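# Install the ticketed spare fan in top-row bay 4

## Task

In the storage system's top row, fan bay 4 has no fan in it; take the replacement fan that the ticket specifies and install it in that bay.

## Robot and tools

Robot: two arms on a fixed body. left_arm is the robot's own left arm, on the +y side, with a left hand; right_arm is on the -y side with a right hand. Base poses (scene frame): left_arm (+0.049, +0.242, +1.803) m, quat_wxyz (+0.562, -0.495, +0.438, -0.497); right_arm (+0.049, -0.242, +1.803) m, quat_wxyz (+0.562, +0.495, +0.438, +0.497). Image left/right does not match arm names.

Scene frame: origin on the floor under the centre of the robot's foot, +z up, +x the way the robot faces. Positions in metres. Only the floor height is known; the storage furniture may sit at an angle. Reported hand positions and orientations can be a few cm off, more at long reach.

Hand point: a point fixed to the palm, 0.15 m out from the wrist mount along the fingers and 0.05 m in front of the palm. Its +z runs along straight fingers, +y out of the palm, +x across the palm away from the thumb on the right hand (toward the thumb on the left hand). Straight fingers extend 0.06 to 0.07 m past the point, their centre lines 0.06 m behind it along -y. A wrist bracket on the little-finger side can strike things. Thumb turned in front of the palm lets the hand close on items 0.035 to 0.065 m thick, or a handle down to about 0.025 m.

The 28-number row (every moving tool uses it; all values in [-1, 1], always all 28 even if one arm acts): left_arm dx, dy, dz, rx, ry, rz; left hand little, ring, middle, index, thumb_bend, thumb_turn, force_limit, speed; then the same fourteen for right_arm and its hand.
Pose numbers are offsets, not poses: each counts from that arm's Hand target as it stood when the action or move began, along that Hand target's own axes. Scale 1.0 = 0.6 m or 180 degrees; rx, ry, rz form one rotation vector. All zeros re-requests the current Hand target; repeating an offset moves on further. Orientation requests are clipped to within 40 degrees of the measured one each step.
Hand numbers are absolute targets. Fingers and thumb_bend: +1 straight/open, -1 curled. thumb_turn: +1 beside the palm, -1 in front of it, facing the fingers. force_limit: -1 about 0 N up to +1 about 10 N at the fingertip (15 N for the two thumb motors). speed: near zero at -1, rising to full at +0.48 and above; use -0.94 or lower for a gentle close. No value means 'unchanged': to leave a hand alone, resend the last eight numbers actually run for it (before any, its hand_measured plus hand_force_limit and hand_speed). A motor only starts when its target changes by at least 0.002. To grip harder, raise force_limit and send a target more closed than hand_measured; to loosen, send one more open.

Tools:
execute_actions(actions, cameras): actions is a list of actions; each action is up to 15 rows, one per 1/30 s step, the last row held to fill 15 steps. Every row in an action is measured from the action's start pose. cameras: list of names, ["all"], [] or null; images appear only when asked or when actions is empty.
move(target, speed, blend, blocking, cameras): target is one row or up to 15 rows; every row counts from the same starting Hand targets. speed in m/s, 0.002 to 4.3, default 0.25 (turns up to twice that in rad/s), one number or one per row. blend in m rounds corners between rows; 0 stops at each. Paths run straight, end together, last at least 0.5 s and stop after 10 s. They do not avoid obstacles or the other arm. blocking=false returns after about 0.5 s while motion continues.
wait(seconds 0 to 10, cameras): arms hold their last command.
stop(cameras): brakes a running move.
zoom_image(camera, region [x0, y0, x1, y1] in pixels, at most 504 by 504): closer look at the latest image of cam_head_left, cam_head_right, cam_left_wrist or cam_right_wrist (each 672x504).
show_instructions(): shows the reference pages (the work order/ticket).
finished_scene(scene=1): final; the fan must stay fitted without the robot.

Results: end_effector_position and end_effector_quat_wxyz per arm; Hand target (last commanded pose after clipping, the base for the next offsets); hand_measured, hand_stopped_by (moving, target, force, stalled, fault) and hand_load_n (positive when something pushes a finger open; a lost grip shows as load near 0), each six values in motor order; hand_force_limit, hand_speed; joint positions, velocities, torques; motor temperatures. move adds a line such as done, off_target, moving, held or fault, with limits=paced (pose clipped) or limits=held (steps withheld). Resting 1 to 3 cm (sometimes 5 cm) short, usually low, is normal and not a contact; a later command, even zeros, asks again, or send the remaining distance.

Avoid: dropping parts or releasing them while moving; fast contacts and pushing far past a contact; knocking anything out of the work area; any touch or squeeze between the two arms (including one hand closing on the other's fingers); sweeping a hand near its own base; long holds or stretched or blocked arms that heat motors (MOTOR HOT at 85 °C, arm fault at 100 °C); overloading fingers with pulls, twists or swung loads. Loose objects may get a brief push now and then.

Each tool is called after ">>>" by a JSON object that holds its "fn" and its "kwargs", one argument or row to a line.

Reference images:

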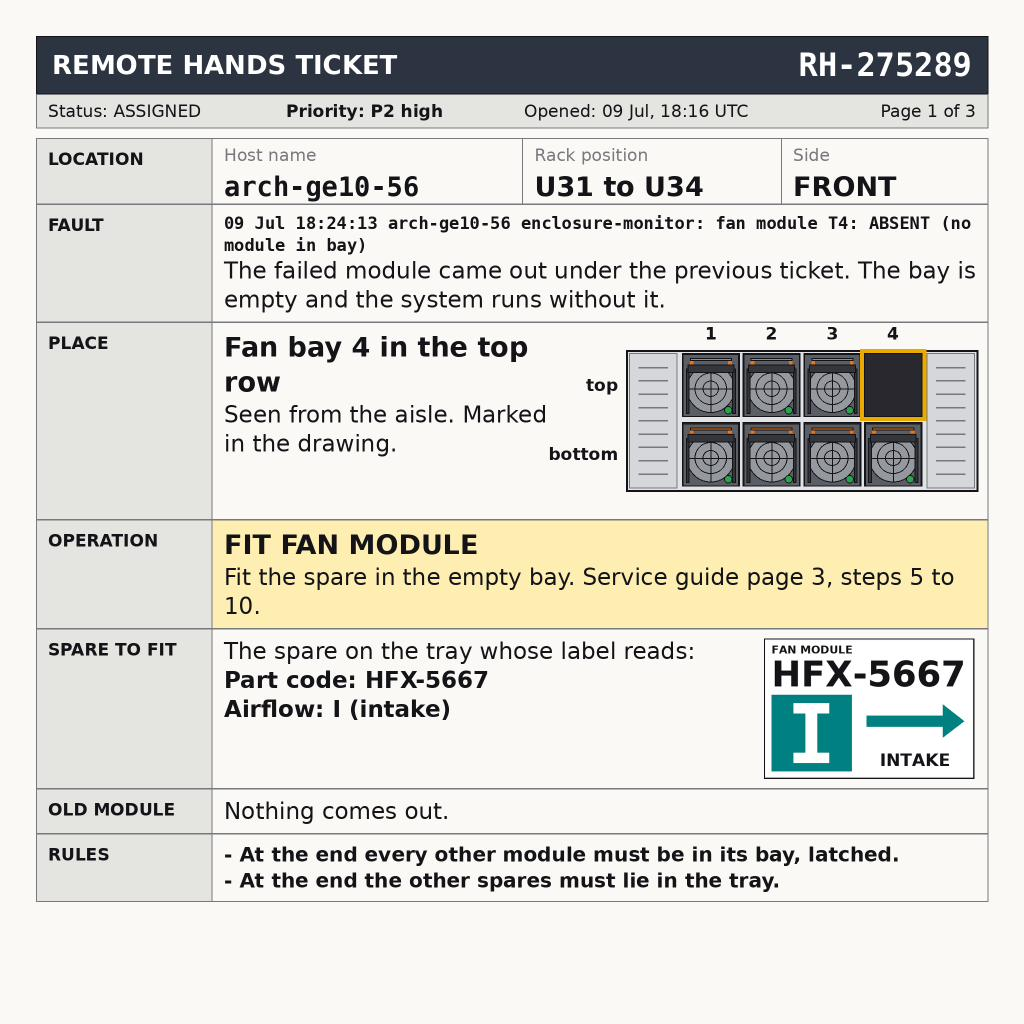

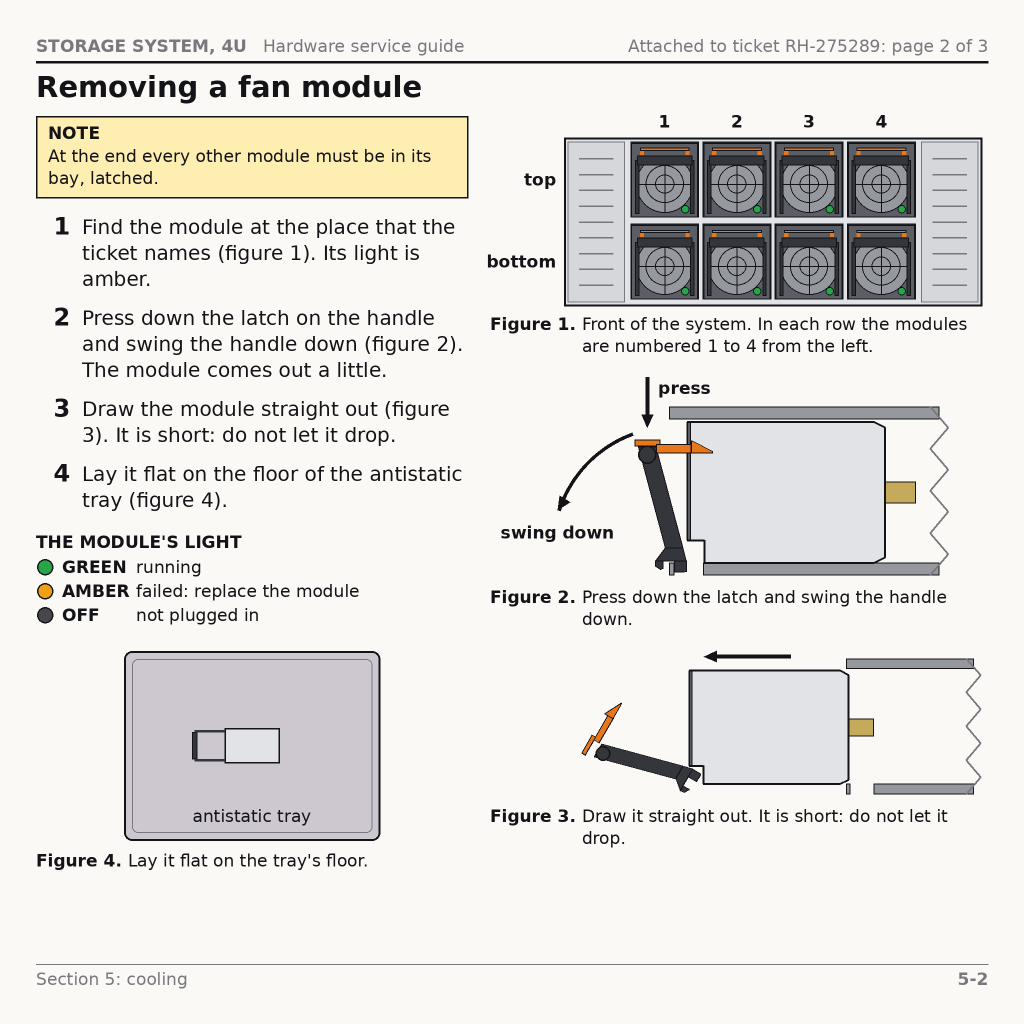

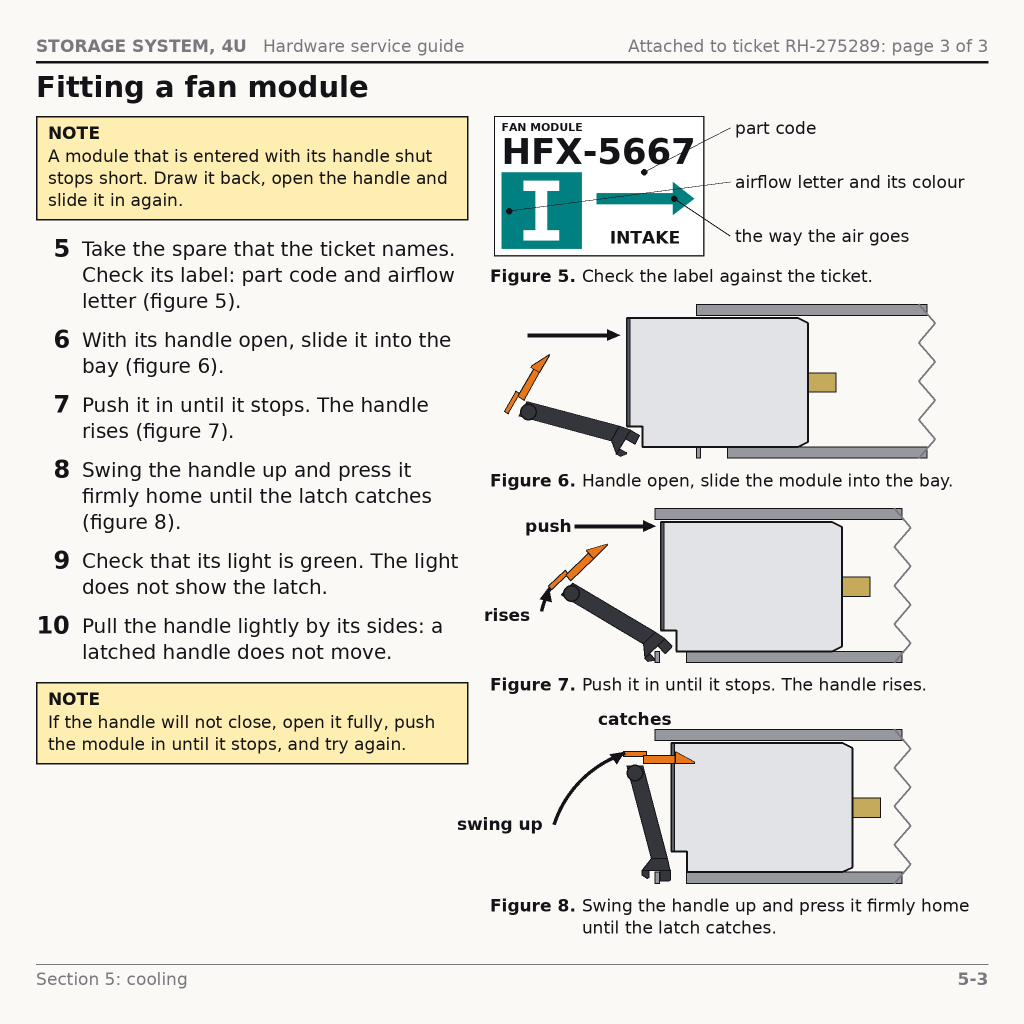

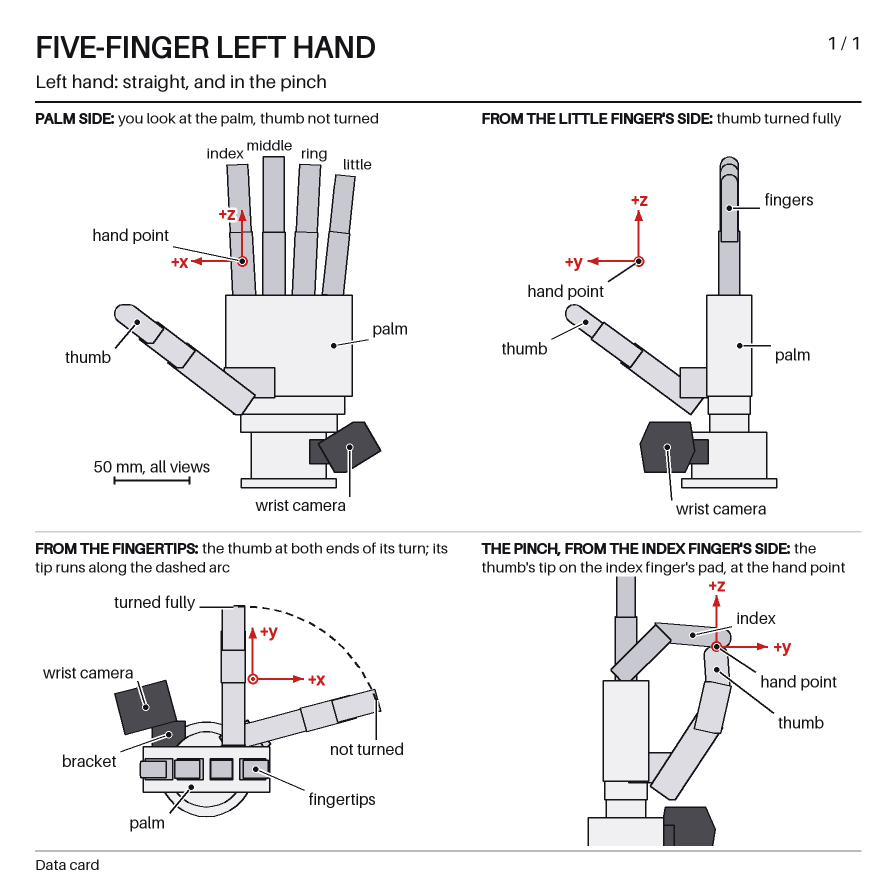

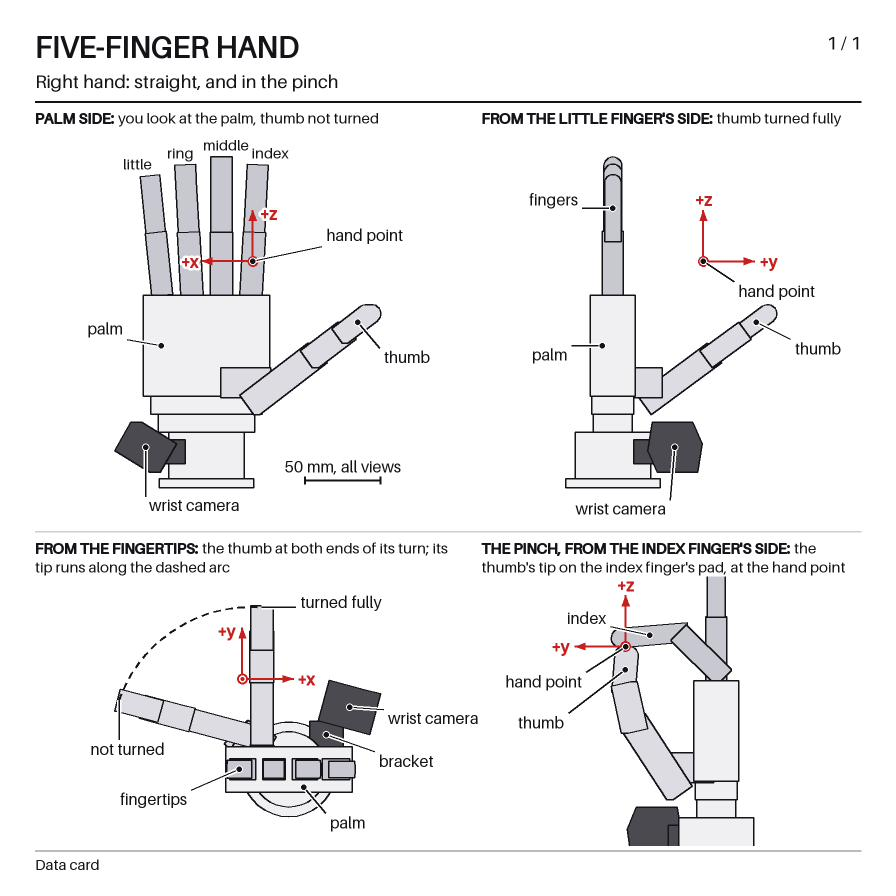

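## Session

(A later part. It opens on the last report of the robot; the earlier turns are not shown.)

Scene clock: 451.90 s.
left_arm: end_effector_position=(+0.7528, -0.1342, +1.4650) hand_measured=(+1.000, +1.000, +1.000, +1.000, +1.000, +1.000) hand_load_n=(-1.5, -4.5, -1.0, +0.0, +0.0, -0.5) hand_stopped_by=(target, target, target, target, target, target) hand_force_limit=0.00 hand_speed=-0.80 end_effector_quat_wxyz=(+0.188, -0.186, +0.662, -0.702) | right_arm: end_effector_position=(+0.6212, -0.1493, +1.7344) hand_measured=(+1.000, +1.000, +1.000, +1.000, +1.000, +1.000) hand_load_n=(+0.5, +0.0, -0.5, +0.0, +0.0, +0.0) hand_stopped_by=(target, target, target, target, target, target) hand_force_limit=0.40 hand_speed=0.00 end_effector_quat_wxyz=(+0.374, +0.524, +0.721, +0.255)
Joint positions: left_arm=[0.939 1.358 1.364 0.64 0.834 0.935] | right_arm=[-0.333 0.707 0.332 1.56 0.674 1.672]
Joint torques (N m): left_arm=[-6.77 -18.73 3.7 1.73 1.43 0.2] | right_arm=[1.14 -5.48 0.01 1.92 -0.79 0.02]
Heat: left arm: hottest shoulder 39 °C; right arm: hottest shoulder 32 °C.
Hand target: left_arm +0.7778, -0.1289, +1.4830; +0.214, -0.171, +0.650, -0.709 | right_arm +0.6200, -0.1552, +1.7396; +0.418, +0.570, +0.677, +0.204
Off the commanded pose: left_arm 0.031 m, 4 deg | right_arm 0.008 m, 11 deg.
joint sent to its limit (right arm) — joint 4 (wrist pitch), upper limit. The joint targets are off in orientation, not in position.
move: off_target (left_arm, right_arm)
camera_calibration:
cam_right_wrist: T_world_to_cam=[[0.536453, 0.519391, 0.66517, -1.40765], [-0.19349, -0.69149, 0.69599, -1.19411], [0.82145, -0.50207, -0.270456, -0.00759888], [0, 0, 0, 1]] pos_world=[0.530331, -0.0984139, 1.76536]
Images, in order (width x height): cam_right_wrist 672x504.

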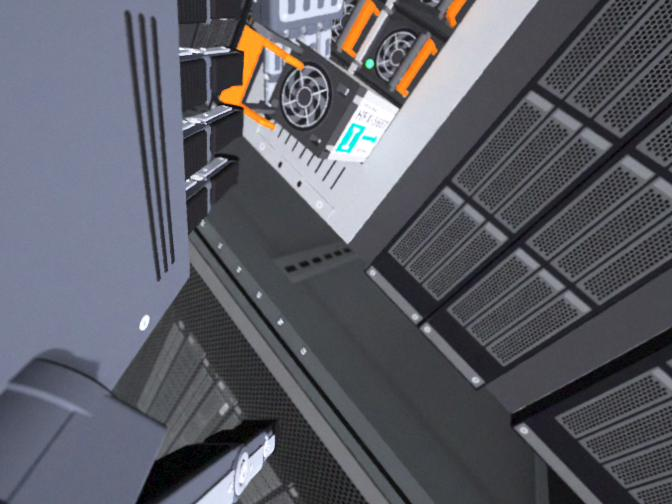

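>>> {"fn": "move", "kwargs": {
  "target": [0,0,0,0,0,0,1,1,1,1,1,1,0.0,-0.8,0.045,0.0495,0.1275,0,0,0,1,1,1,1,1,1,0.4,0.0],
  "speed": 0.1,
  "cameras": ["cam_right_wrist","cam_head_left"]
}}

>>> {"fn": "zoom_image", "kwargs": {
  "camera": "cam_right_wrist",
  "region": [250, 50, 430, 230]
}}

Scene clock: 455.17 s.
left_arm: end_effector_position=(+0.7528, -0.1342, +1.4649) hand_measured=(+1.000, +1.000, +1.000, +1.000, +1.000, +1.000) hand_load_n=(-1.5, -4.5, -1.0, +0.0, +0.0, -0.5) hand_stopped_by=(target, target, target, target, target, target) hand_force_limit=0.00 hand_speed=-0.80 end_effector_quat_wxyz=(+0.188, -0.186, +0.662, -0.702) | right_arm: end_effector_position=(+0.6972, -0.1365, +1.7117) hand_measured=(+1.000, +1.000, +1.000, +1.000, +1.000, +1.000) hand_load_n=(+0.0, +0.0, +0.0, +0.0, -0.5, +0.0) hand_stopped_by=(target, target, target, target, target, target) hand_force_limit=0.40 hand_speed=0.00 end_effector_quat_wxyz=(+0.403, +0.559, +0.691, +0.220)
Joint positions: left_arm=[0.939 1.358 1.364 0.64 0.834 0.935] | right_arm=[-0.412 0.875 0.586 1.561 0.692 1.714]
Joint torques (N m): left_arm=[-6.77 -18.78 3.69 1.73 1.43 0.2] | right_arm=[1.26 -5.71 1.28 1.89 -0.59 0.02]
Heat: left arm: hottest shoulder 39 °C; right arm: hottest shoulder 32 °C.
Hand target: left_arm +0.7779, -0.1289, +1.4829; +0.215, -0.171, +0.650, -0.709 | right_arm +0.6991, -0.1374, +1.7097; +0.418, +0.570, +0.677, +0.204
Off the commanded pose: left_arm 0.031 m, 4 deg | right_arm 0.003 m, 3 deg.
joint sent to its limit (right arm) — joint 4 (wrist pitch), upper limit. The joint targets still meet the commanded pose.
move: off_target (left_arm, right_arm)
camera_calibration:
cam_right_wrist: T_world_to_cam=[[0.590829, 0.476947, 0.650724, -1.45887], [-0.281665, -0.633867, 0.720332, -1.12705], [0.756033, -0.608879, -0.240168, -0.0907163], [0, 0, 0, 1]] pos_world=[0.613077, -0.0738293, 1.73938]
Images, in order (width x height): cam_head_left 672x504, cam_right_wrist 672x504.

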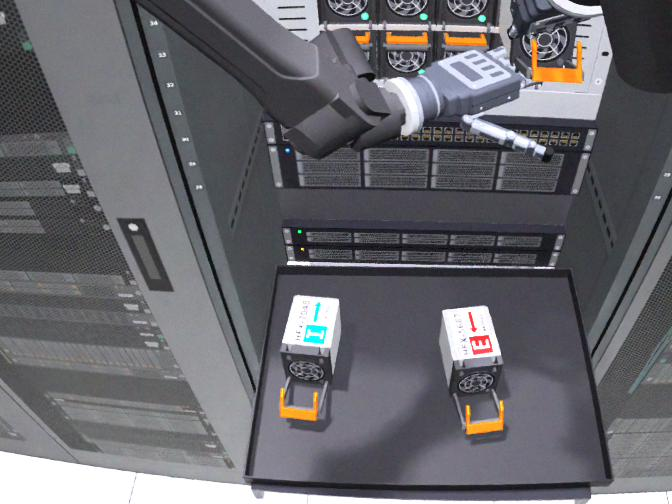

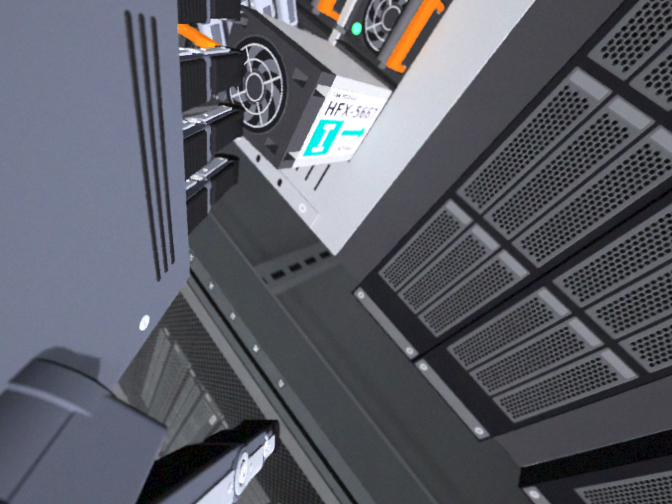

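Scaled by 2.800 from the camera's 672x504 image, which has a finer 960x720 frame.

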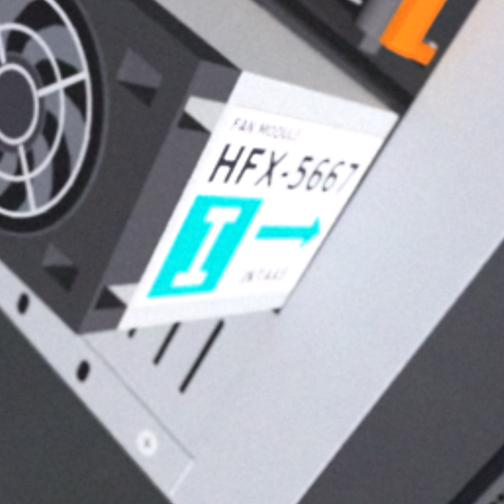

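>>> {"fn": "zoom_image", "kwargs": {
  "camera": "cam_right_wrist",
  "region": [325, 70, 415, 175]
}}

Scaled by 4.800 from the camera's 672x504 image, which has a finer 960x720 frame.

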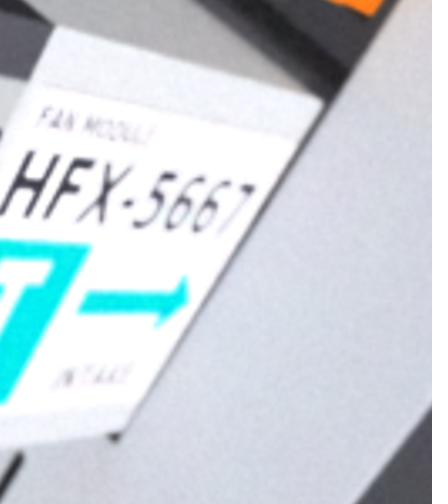

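>>> {"fn": "move", "kwargs": {
  "target": [0.0071,0.0263,-0.0024,0.0044,0.0004,0.0071,1,1,1,1,1,1,0.0,-0.8,0,0,0,0,0,0,1,1,1,1,1,1,0.4,0.0],
  "speed": 0.04,
  "cameras": ["cam_right_wrist"]
}}

>>> {"fn": "zoom_image", "kwargs": {
  "camera": "cam_right_wrist",
  "region": [325, 70, 415, 175]
}}

Scene clock: 464.03 s.
left_arm: end_effector_position=(+0.7536, -0.1318, +1.4537) hand_measured=(+1.000, +1.000, +1.000, +1.000, +1.000, +1.000) hand_load_n=(-0.5, -4.5, -1.0, +0.0, +0.0, -0.5) hand_stopped_by=(target, target, target, target, target, target) hand_force_limit=0.00 hand_speed=-0.80 end_effector_quat_wxyz=(+0.194, -0.178, +0.661, -0.702) | right_arm: end_effector_position=(+0.6974, -0.1367, +1.7116) hand_measured=(+1.000, +1.000, +1.000, +1.000, +1.000, +1.000) hand_load_n=(+0.0, +0.0, +0.0, +0.0, +0.0, +0.0) hand_stopped_by=(target, target, target, target, target, target) hand_force_limit=0.40 hand_speed=0.00 end_effector_quat_wxyz=(+0.403, +0.559, +0.690, +0.220)
Joint positions: left_arm=[0.958 1.381 1.382 0.661 0.857 0.935] | right_arm=[-0.412 0.875 0.586 1.561 0.692 1.715]
Joint torques (N m): left_arm=[-7.18 -17.61 3.74 2.85 1.58 0.16] | right_arm=[1.2 -5.77 1.36 1.92 -0.58 0.02]
Heat: left arm: hottest shoulder 39 °C; right arm: hottest shoulder 32 °C.
Hand target: left_arm +0.7749, -0.1309, +1.4670; +0.223, -0.161, +0.647, -0.711 | right_arm +0.6991, -0.1374, +1.7096; +0.418, +0.570, +0.677, +0.204
Off the commanded pose: left_arm 0.025 m, 4 deg | right_arm 0.003 m, 3 deg.
joint sent to its limit (right arm) — joint 4 (wrist pitch), upper limit. The joint targets still meet the commanded pose.
move: off_target (left_arm, right_arm)
camera_calibration:
cam_right_wrist: T_world_to_cam=[[0.59107, 0.476288, 0.650988, -1.45953], [-0.282428, -0.633767, 0.720121, -1.12624], [0.75556, -0.609499, -0.240084, -0.0907545], [0, 0, 0, 1]] pos_world=[0.613175, -0.0739319, 1.73938]
Images, in order (width x height): cam_right_wrist 672x504.

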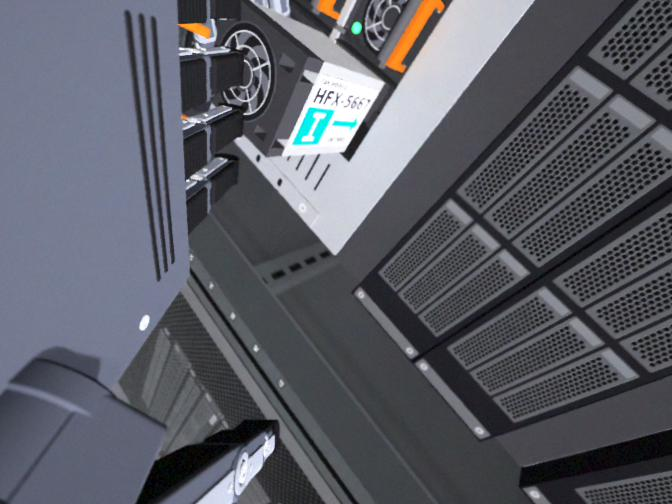

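Scaled by 4.800 from the camera's 672x504 image, which has a finer 960x720 frame.

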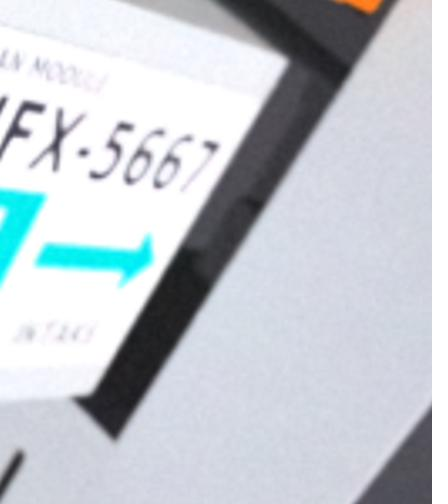

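>>> {"fn": "zoom_image", "kwargs": {
  "camera": "cam_right_wrist",
  "region": [260, 40, 380, 180]
}}

Scaled by 3.600 from the camera's 672x504 image, which has a finer 960x720 frame.

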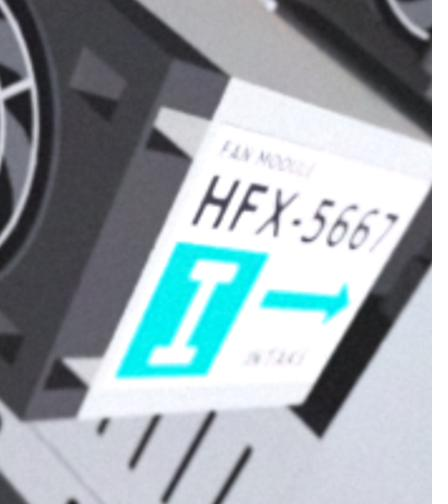

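>>> {"fn": "move", "kwargs": {
  "target": [0,-0.003,0,0.006,0.0005,0.0095,1,1,1,1,1,1,0.0,-0.8,0,0,0,0,0,0,1,1,1,1,1,1,0.4,0.0],
  "speed": 0.04,
  "cameras": ["cam_right_wrist"]
}}

>>> {"fn": "zoom_image", "kwargs": {
  "camera": "cam_right_wrist",
  "region": [270, 40, 410, 180]
}}

Scene clock: 466.47 s.
left_arm: end_effector_position=(+0.7566, -0.1313, +1.4576) hand_measured=(+1.000, +1.000, +1.000, +1.000, +1.000, +1.000) hand_load_n=(-1.0, -4.5, -1.0, +0.0, +0.0, +0.0) hand_stopped_by=(target, target, target, target, target, target) hand_force_limit=0.00 hand_speed=-0.80 end_effector_quat_wxyz=(+0.206, -0.168, +0.656, -0.707) | right_arm: end_effector_position=(+0.6974, -0.1367, +1.7116) hand_measured=(+1.000, +1.000, +1.000, +1.000, +1.000, +1.000) hand_load_n=(+0.0, +0.0, +0.0, +0.0, -0.5, +0.0) hand_stopped_by=(target, target, target, target, target, target) hand_force_limit=0.40 hand_speed=0.00 end_effector_quat_wxyz=(+0.403, +0.559, +0.690, +0.220)
Joint positions: left_arm=[0.959 1.383 1.382 0.686 0.873 0.943] | right_arm=[-0.412 0.875 0.586 1.561 0.692 1.715]
Joint torques (N m): left_arm=[-6.77 -17.55 3.51 2.78 1.61 0.26] | right_arm=[0.67 -5.3 1.2 1.95 -0.62 0.01]
Heat: left arm: hottest shoulder 39 °C; right arm: hottest shoulder 32 °C.
Hand target: left_arm +0.7748, -0.1307, +1.4689; +0.235, -0.149, +0.643, -0.714 | right_arm +0.6991, -0.1374, +1.7096; +0.418, +0.570, +0.677, +0.204
Off the commanded pose: left_arm 0.021 m, 4 deg | right_arm 0.003 m, 3 deg.
joint sent to its limit (right arm) — joint 4 (wrist pitch), upper limit. The joint targets still meet the commanded pose.
move: off_target (left_arm, right_arm)
camera_calibration:
cam_right_wrist: T_world_to_cam=[[0.59107, 0.476288, 0.650988, -1.45953], [-0.282428, -0.633767, 0.720121, -1.12624], [0.75556, -0.609499, -0.240084, -0.0907545], [0, 0, 0, 1]] pos_world=[0.613175, -0.0739319, 1.73938]
Images, in order (width x height): cam_right_wrist 672x504.

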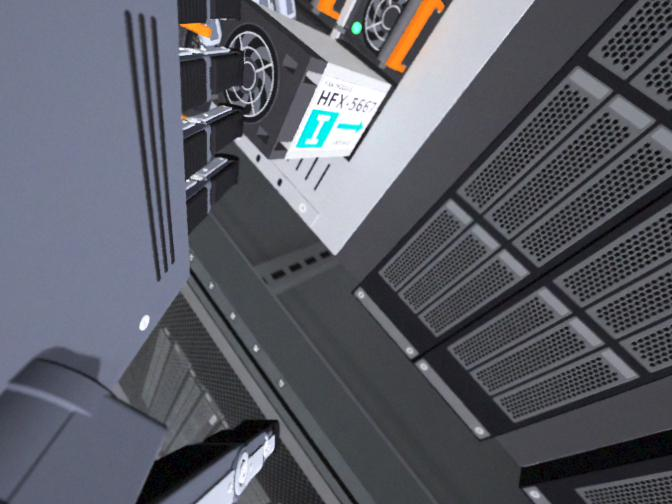

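Scaled by 3.600 from the camera's 672x504 image, which has a finer 960x720 frame.

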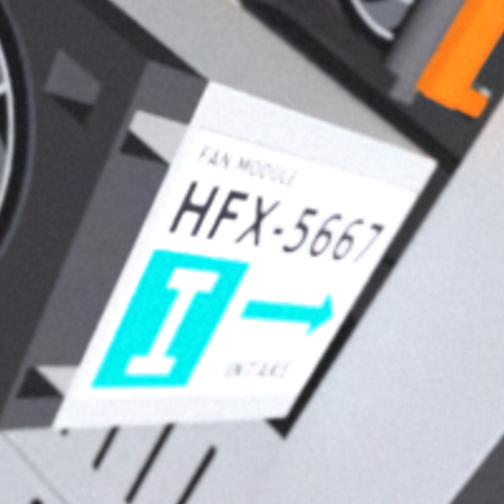

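>>> {"fn": "move", "kwargs": {
  "target": [0,0,0,0,0,0,1,1,1,1,1,1,0.0,-0.8,0.0122,-0.027,0.082,0,0,0,-1,0.85,1,0.85,1,1,0.4,0.0],
  "speed": 0.06,
  "cameras": ["all"]
}}

Scene clock: 471.20 s.
left_arm: end_effector_position=(+0.7562, -0.1314, +1.4571) hand_measured=(+1.000, +1.000, +1.000, +1.000, +1.000, +1.000) hand_load_n=(-1.0, -4.5, -1.0, +0.0, +0.0, -0.5) hand_stopped_by=(target, target, target, target, target, target) hand_force_limit=0.00 hand_speed=-0.80 end_effector_quat_wxyz=(+0.206, -0.168, +0.656, -0.707) | right_arm: end_effector_position=(+0.7264, -0.1473, +1.6718) hand_measured=(-1.000, +0.850, +1.000, +0.850, +1.000, +1.000) hand_load_n=(+0.0, +0.0, +0.0, +0.5, -0.5, +0.0) hand_stopped_by=(target, target, target, target, target, target) hand_force_limit=0.40 hand_speed=0.00 end_effector_quat_wxyz=(+0.418, +0.571, +0.676, +0.205)
Joint positions: left_arm=[0.959 1.384 1.382 0.686 0.873 0.944] | right_arm=[-0.579 0.925 0.683 1.455 0.658 1.89]
Joint torques (N m): left_arm=[-6.77 -17.38 3.51 2.8 1.61 0.23] | right_arm=[1.32 -7.77 1.48 1.51 -0.66 0.06]
Heat: left arm: hottest shoulder 39 °C; right arm: hottest shoulder 32 °C.
Hand target: left_arm +0.7748, -0.1307, +1.4688; +0.235, -0.149, +0.643, -0.714 | right_arm +0.7286, -0.1446, +1.6671; +0.418, +0.570, +0.677, +0.204
Off the commanded pose: left_arm 0.022 m, 4 deg | right_arm 0.006 m, 0 deg.
move: off_target (left_arm)
camera_calibration:
cam_left_wrist: T_world_to_cam=[[-0.260083, -0.0661706, 0.963316, -1.21882], [-0.964909, -0.0195561, -0.261857, 1.10961], [0.0361659, -0.997617, -0.0587623, 0.0478884], [0, 0, 0, 1]] pos_world=[0.751948, -0.0111758, 1.46748]
cam_right_wrist: T_world_to_cam=[[0.608693, 0.458906, 0.647224, -1.45476], [-0.322326, -0.602373, 0.730242, -1.07941], [0.724982, -0.65311, -0.218742, -0.148659], [0, 0, 0, 1]] pos_world=[0.645354, -0.0796997, 1.69726]

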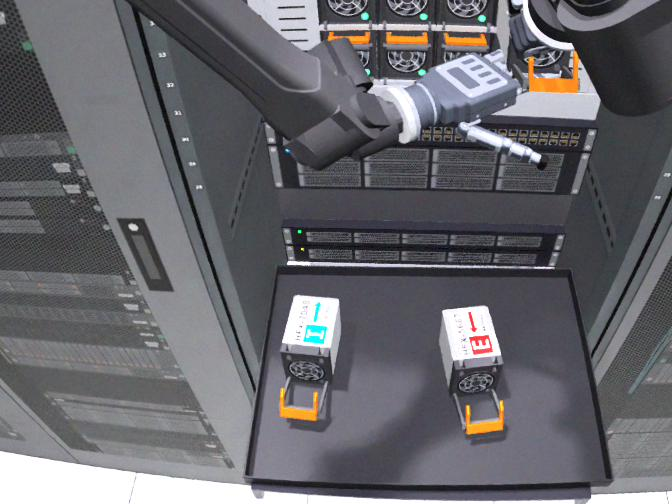

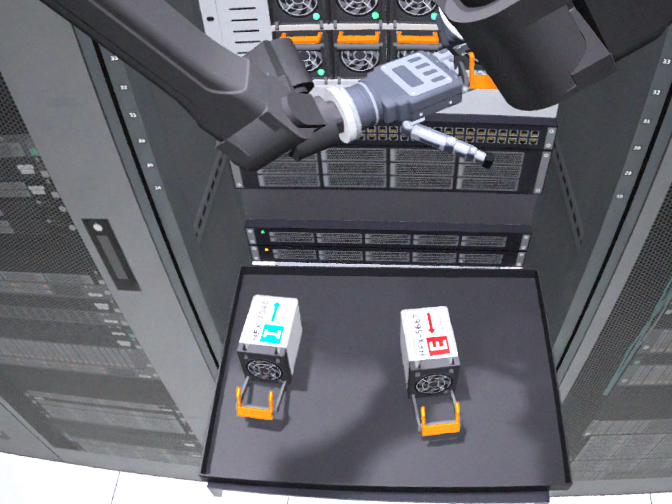

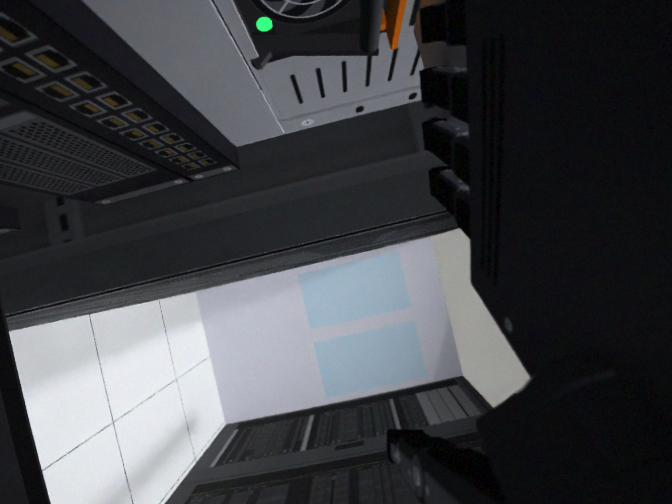

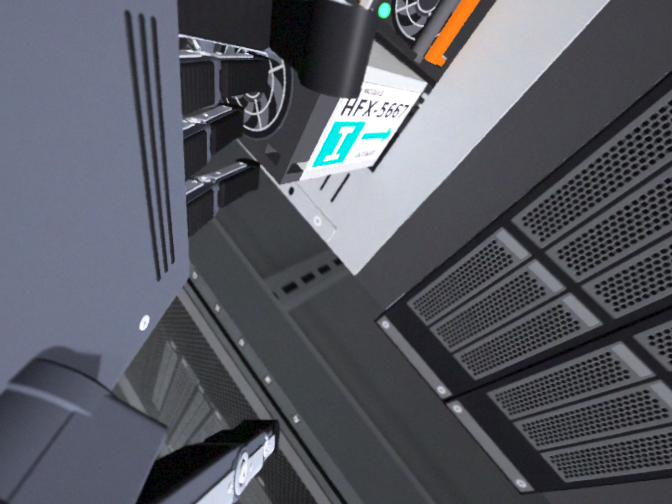

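>>> {"fn": "zoom_image", "kwargs": {
  "camera": "cam_right_wrist",
  "region": [340, 50, 450, 180]
}}

>>> {"fn": "zoom_image", "kwargs": {
  "camera": "cam_right_wrist",
  "region": [170, 0, 380, 200]
}}

Scaled by 3.877 from the camera's 672x504 image, which has a finer 960x720 frame.

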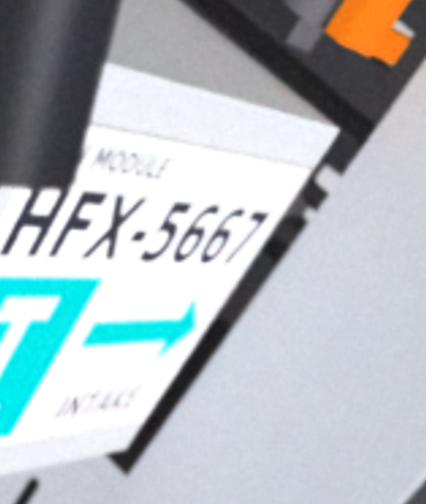

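Scaled by 2.400 from the camera's 672x504 image, which has a finer 960x720 frame.

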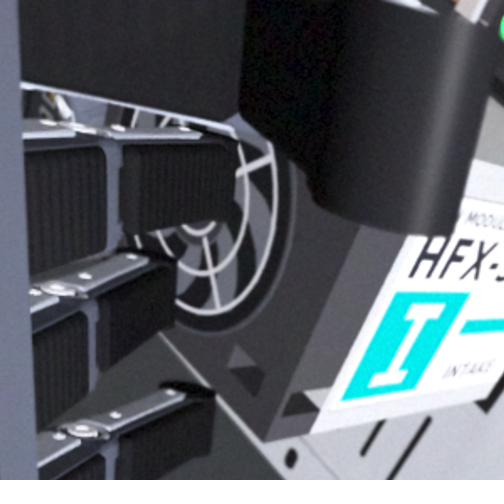

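>>> {"fn": "move", "kwargs": {
  "target": [0,0,0,0,0,0,1,1,1,1,1,1,0.0,-0.8,0,0.015,0.02,0,0,0,-1,0.85,1,0.85,1,1,0.4,0.0],
  "speed": 0.04,
  "cameras": ["cam_right_wrist"]
}}

>>> {"fn": "zoom_image", "kwargs": {
  "camera": "cam_right_wrist",
  "region": [170, 0, 450, 200]
}}

Scene clock: 473.67 s.
left_arm: end_effector_position=(+0.7575, -0.1302, +1.4565) hand_measured=(+1.000, +1.000, +1.000, +1.000, +1.000, +1.000) hand_load_n=(-0.5, -5.0, -2.5, +0.0, +0.0, +0.0) hand_stopped_by=(target, target, target, target, target, target) hand_force_limit=0.00 hand_speed=-0.80 end_effector_quat_wxyz=(+0.207, -0.168, +0.656, -0.706) | right_arm: end_effector_position=(+0.7385, -0.1459, +1.6703) hand_measured=(-1.000, +0.850, +1.000, +0.850, +1.000, +1.000) hand_load_n=(+0.0, +0.0, +0.0, +0.5, +0.0, +0.0) hand_stopped_by=(target, target, target, target, target, target) hand_force_limit=0.40 hand_speed=0.00 end_effector_quat_wxyz=(+0.417, +0.571, +0.677, +0.204)
Joint positions: left_arm=[0.961 1.384 1.384 0.687 0.872 0.944] | right_arm=[-0.581 0.925 0.715 1.416 0.658 1.894]
Joint torques (N m): left_arm=[-6.83 -17.38 3.4 2.8 1.64 0.22] | right_arm=[1.26 -8.53 1.99 1.36 -0.71 0]
Heat: left arm: hottest shoulder 39 °C; right arm: hottest shoulder 32 °C.
Hand target: left_arm +0.7747, -0.1307, +1.4688; +0.235, -0.149, +0.643, -0.714 | right_arm +0.7436, -0.1448, +1.6670; +0.418, +0.570, +0.677, +0.203
Off the commanded pose: left_arm 0.021 m, 4 deg | right_arm 0.006 m, 0 deg.
move: off_target (left_arm)
camera_calibration:
cam_right_wrist: T_world_to_cam=[[0.609487, 0.4604, 0.645412, -1.45917], [-0.318067, -0.603703, 0.73101, -1.07813], [0.726195, -0.650826, -0.221511, -0.152761], [0, 0, 0, 1]] pos_world=[0.65736, -0.0784906, 1.69605]
Images, in order (width x height): cam_right_wrist 672x504.

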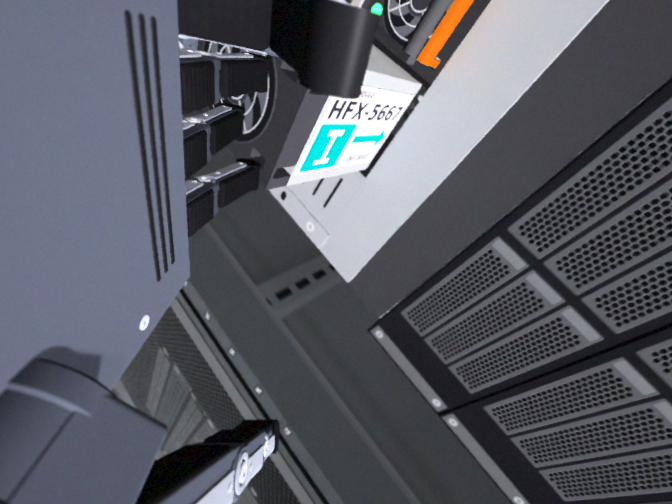

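Scaled by 1.800 from the camera's 672x504 image, which has a finer 960x720 frame.

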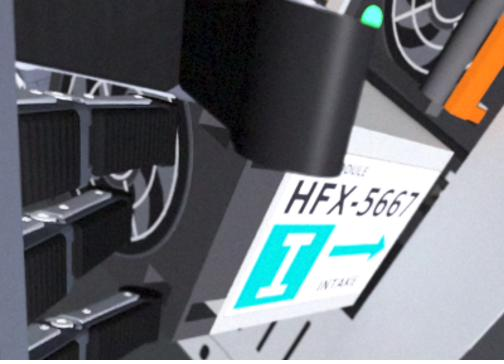

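>>> {"fn": "move", "kwargs": {
  "target": [0.0009,0.0099,-0.0013,0,0,0,1,1,1,1,1,1,0.0,-0.8,0,0,0,0,0,0,-1,0.85,1,0.85,1,1,0.4,0.0],
  "speed": 0.04,
  "cameras": ["cam_right_wrist"]
}}

>>> {"fn": "zoom_image", "kwargs": {
  "camera": "cam_right_wrist",
  "region": [340, 50, 450, 180]
}}

Scene clock: 475.27 s.
left_arm: end_effector_position=(+0.7589, -0.1310, +1.4544) hand_measured=(+1.000, +1.000, +1.000, +1.000, +1.000, +1.000) hand_load_n=(-1.0, -4.5, -1.0, -0.5, +0.0, +0.0) hand_stopped_by=(target, target, target, target, target, target) hand_force_limit=0.00 hand_speed=-0.80 end_effector_quat_wxyz=(+0.211, -0.165, +0.654, -0.707) | right_arm: end_effector_position=(+0.7389, -0.1457, +1.6698) hand_measured=(-1.000, +0.850, +1.000, +0.850, +1.000, +1.000) hand_load_n=(+0.0, +0.0, +0.0, +1.5, +0.0, +0.0) hand_stopped_by=(target, target, target, target, target, target) hand_force_limit=0.40 hand_speed=0.00 end_effector_quat_wxyz=(+0.416, +0.570, +0.678, +0.204)
Joint positions: left_arm=[0.964 1.393 1.393 0.697 0.88 0.944] | right_arm=[-0.582 0.925 0.716 1.412 0.658 1.895]
Joint torques (N m): left_arm=[-6.53 -17.08 3.52 2.7 1.55 0.16] | right_arm=[1.67 -8.41 1.88 1.55 -0.73 0.01]
Heat: left arm: hottest wrist yaw 40 °C; right arm: hottest shoulder 32 °C.
Hand target: left_arm +0.7746, -0.1307, +1.4628; +0.235, -0.149, +0.643, -0.714 | right_arm +0.7437, -0.1447, +1.6671; +0.418, +0.570, +0.677, +0.204
Off the commanded pose: left_arm 0.018 m, 4 deg | right_arm 0.006 m, 0 deg.
move: off_target (left_arm)
camera_calibration:
cam_right_wrist: T_world_to_cam=[[0.60976, 0.46127, 0.644533, -1.45782], [-0.316497, -0.603846, 0.731574, -1.07965], [0.726652, -0.650077, -0.22221, -0.152131], [0, 0, 0, 1]] pos_world=[0.657762, -0.0783874, 1.69565]
Images, in order (width x height): cam_right_wrist 672x504.

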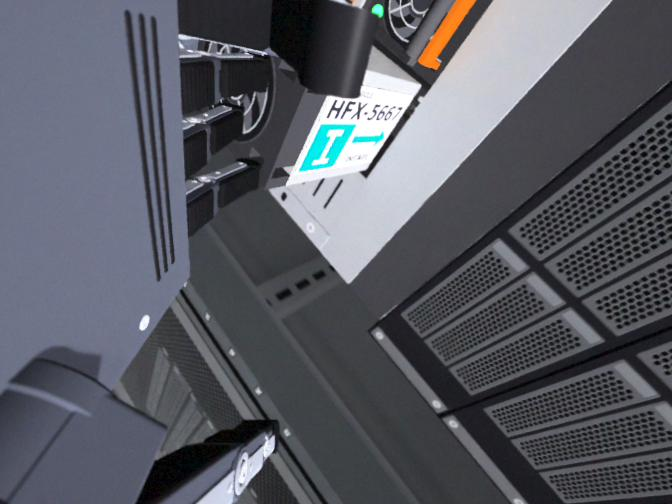

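Scaled by 3.877 from the camera's 672x504 image, which has a finer 960x720 frame.

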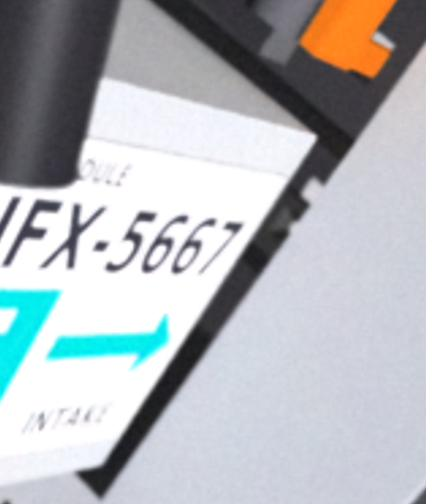

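>>> {"fn": "zoom_image", "kwargs": {
  "camera": "cam_right_wrist",
  "region": [260, 80, 380, 200]
}}

Scaled by 4.200 from the camera's 672x504 image, which has a finer 960x720 frame.

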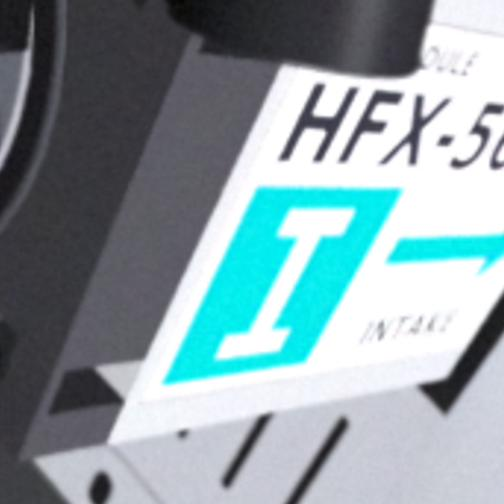

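>>> {"fn": "move", "kwargs": {
  "target": [0.0092,0.0109,0.0121,-0.0048,-0.0075,0.0035,1,1,1,1,1,1,0.0,-0.8,0,-0.01,-0.0133,0,0,0,-1,0.85,1,0.85,1,1,0.4,0.0],
  "speed": 0.04,
  "cameras": ["cam_right_wrist"]
}}

>>> {"fn": "zoom_image", "kwargs": {
  "camera": "cam_right_wrist",
  "region": [260, 50, 450, 200]
}}

Scene clock: 480.50 s.
left_arm: end_effector_position=(+0.7628, -0.1309, +1.4486) hand_measured=(+1.000, +1.000, +1.000, +1.000, +1.000, +1.000) hand_load_n=(+0.0, +0.0, +0.0, +0.0, +0.0, -0.5) hand_stopped_by=(target, target, target, target, target, target) hand_force_limit=0.00 hand_speed=-0.80 end_effector_quat_wxyz=(+0.228, -0.163, +0.657, -0.700) | right_arm: end_effector_position=(+0.7362, -0.1454, +1.6688) hand_measured=(-1.000, +0.850, +1.000, +0.850, +1.000, +1.000) hand_load_n=(+0.0, +0.0, +0.0, +1.5, +0.0, +0.0) hand_stopped_by=(target, target, target, target, target, target) hand_force_limit=0.40 hand_speed=0.00 end_effector_quat_wxyz=(+0.416, +0.570, +0.679, +0.203)
Joint positions: left_arm=[0.964 1.407 1.398 0.726 0.862 0.96] | right_arm=[-0.583 0.926 0.71 1.417 0.661 1.895]
Joint torques (N m): left_arm=[-7.82 -16.32 3.49 2.41 0.76 0.13] | right_arm=[1.85 -9 0.55 2.5 -0.79 -0.01]
Heat: left arm: hottest wrist yaw 40 °C; right arm: hottest shoulder 31 °C.
Hand target: left_arm +0.7747, -0.1401, +1.4568; +0.245, -0.156, +0.646, -0.706 | right_arm +0.7336, -0.1446, +1.6669; +0.418, +0.570, +0.677, +0.204
Off the commanded pose: left_arm 0.017 m, 3 deg | right_arm 0.003 m, 0 deg.
move: off_target (left_arm)
camera_calibration:
cam_right_wrist: T_world_to_cam=[[0.611811, 0.462132, 0.641966, -1.45272], [-0.313765, -0.603219, 0.733266, -1.08434], [0.726112, -0.650047, -0.224055, -0.14667], [0, 0, 0, 1]] pos_world=[0.655062, -0.0780868, 1.69484]
Images, in order (width x height): cam_right_wrist 672x504.

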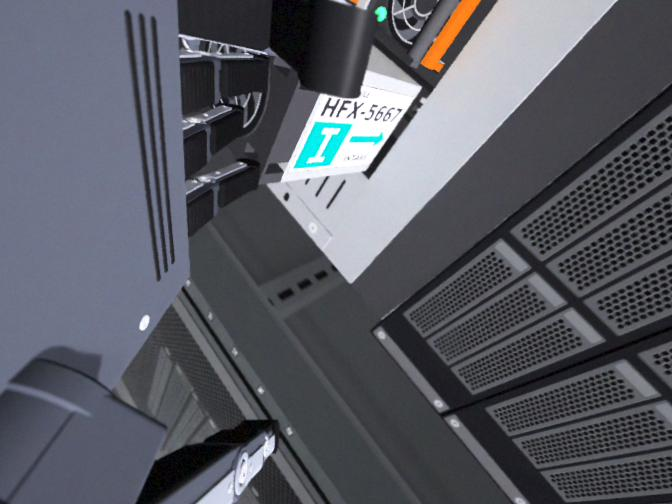

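Scaled by 2.653 from the camera's 672x504 image, which has a finer 960x720 frame.

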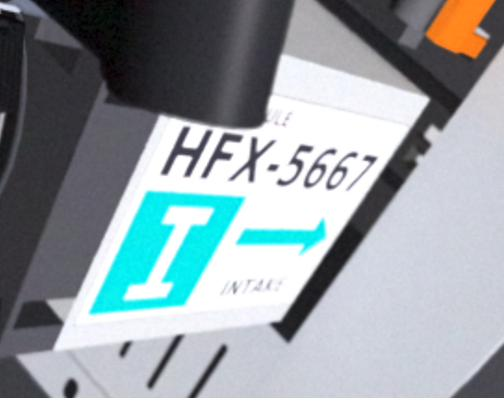

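>>> {"fn": "execute_actions", "kwargs": {
  "actions": [],
  "cameras": ["cam_head_left","cam_head_right"]
}}

>>> {"fn": "zoom_image", "kwargs": {
  "camera": "cam_head_left",
  "region": [440, 0, 620, 130]
}}

>>> {"fn": "zoom_image", "kwargs": {
  "camera": "cam_head_right",
  "region": [400, 0, 580, 130]
}}

Scene clock: 482.10 s.
left_arm: end_effector_position=(+0.7630, -0.1308, +1.4486) hand_measured=(+1.000, +1.000, +1.000, +1.000, +1.000, +1.000) hand_load_n=(+0.0, +0.0, +0.0, +0.0, +0.0, -0.5) hand_stopped_by=(target, target, target, target, target, target) hand_force_limit=0.00 hand_speed=-0.80 end_effector_quat_wxyz=(+0.229, -0.162, +0.657, -0.700) | right_arm: end_effector_position=(+0.7362, -0.1454, +1.6688) hand_measured=(-1.000, +0.850, +1.000, +0.850, +1.000, +1.000) hand_load_n=(+0.0, +0.0, +0.0, +1.0, +0.0, +0.0) hand_stopped_by=(target, target, target, target, target, target) hand_force_limit=0.40 hand_speed=0.00 end_effector_quat_wxyz=(+0.416, +0.570, +0.679, +0.203)
Joint positions: left_arm=[0.964 1.407 1.398 0.726 0.862 0.961] | right_arm=[-0.583 0.926 0.71 1.417 0.661 1.895]
Joint velocities: within noise
Joint torques (N m): left_arm=[-7.88 -16.32 3.51 2.41 0.76 0.14] | right_arm=[1.85 -8.18 0.49 2.45 -0.78 -0.01]
Motor temperatures (°C): left_arm=[35 39 36 29 39 27] | right_arm=[29 31 31 25 28 28]
Heat: left arm: hottest shoulder 39 °C; right arm: hottest shoulder 31 °C.
Hand target: left_arm +0.7748, -0.1401, +1.4568; +0.245, -0.156, +0.646, -0.706 | right_arm +0.7336, -0.1446, +1.6669; +0.418, +0.570, +0.677, +0.204
Off the commanded pose: left_arm 0.017 m, 2 deg | right_arm 0.003 m, 0 deg.
Images, in order (width x height): cam_head_left 672x504, cam_head_right 672x504.

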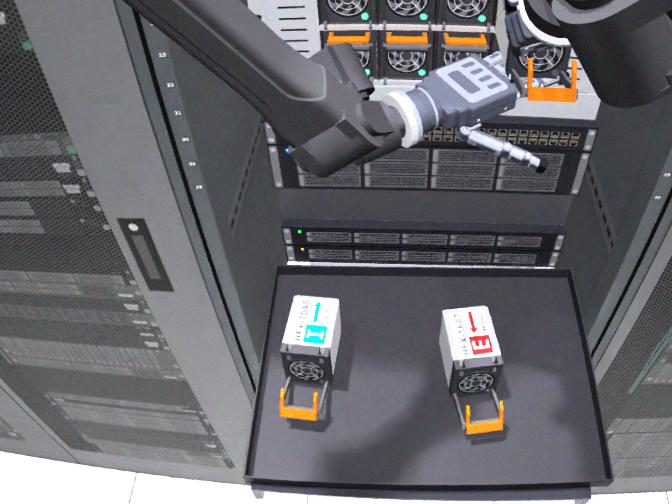

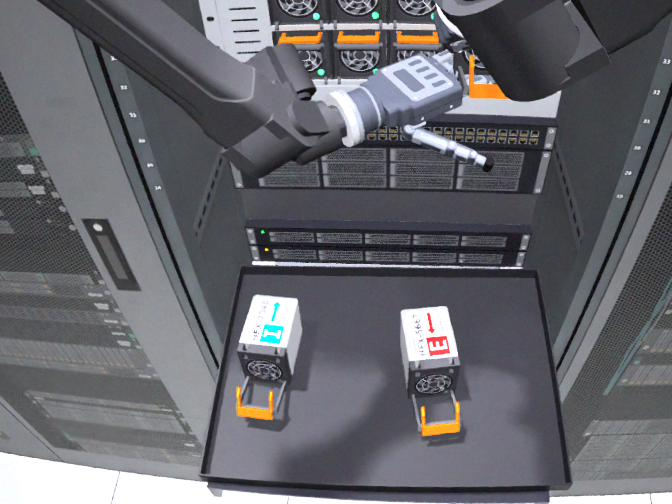

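Scaled by 2.800 from the camera's 672x504 image, which has a finer 960x720 frame.

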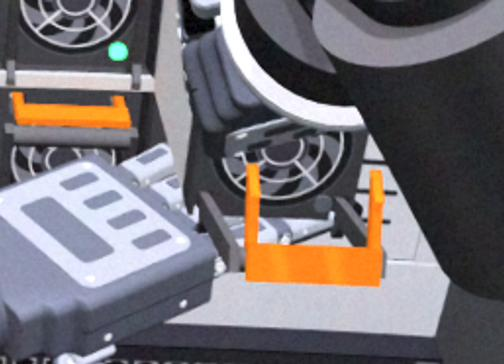

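Scaled by 2.800 from the camera's 672x504 image, which has a finer 960x720 frame.

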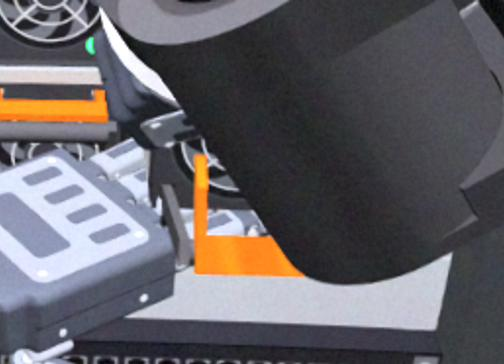

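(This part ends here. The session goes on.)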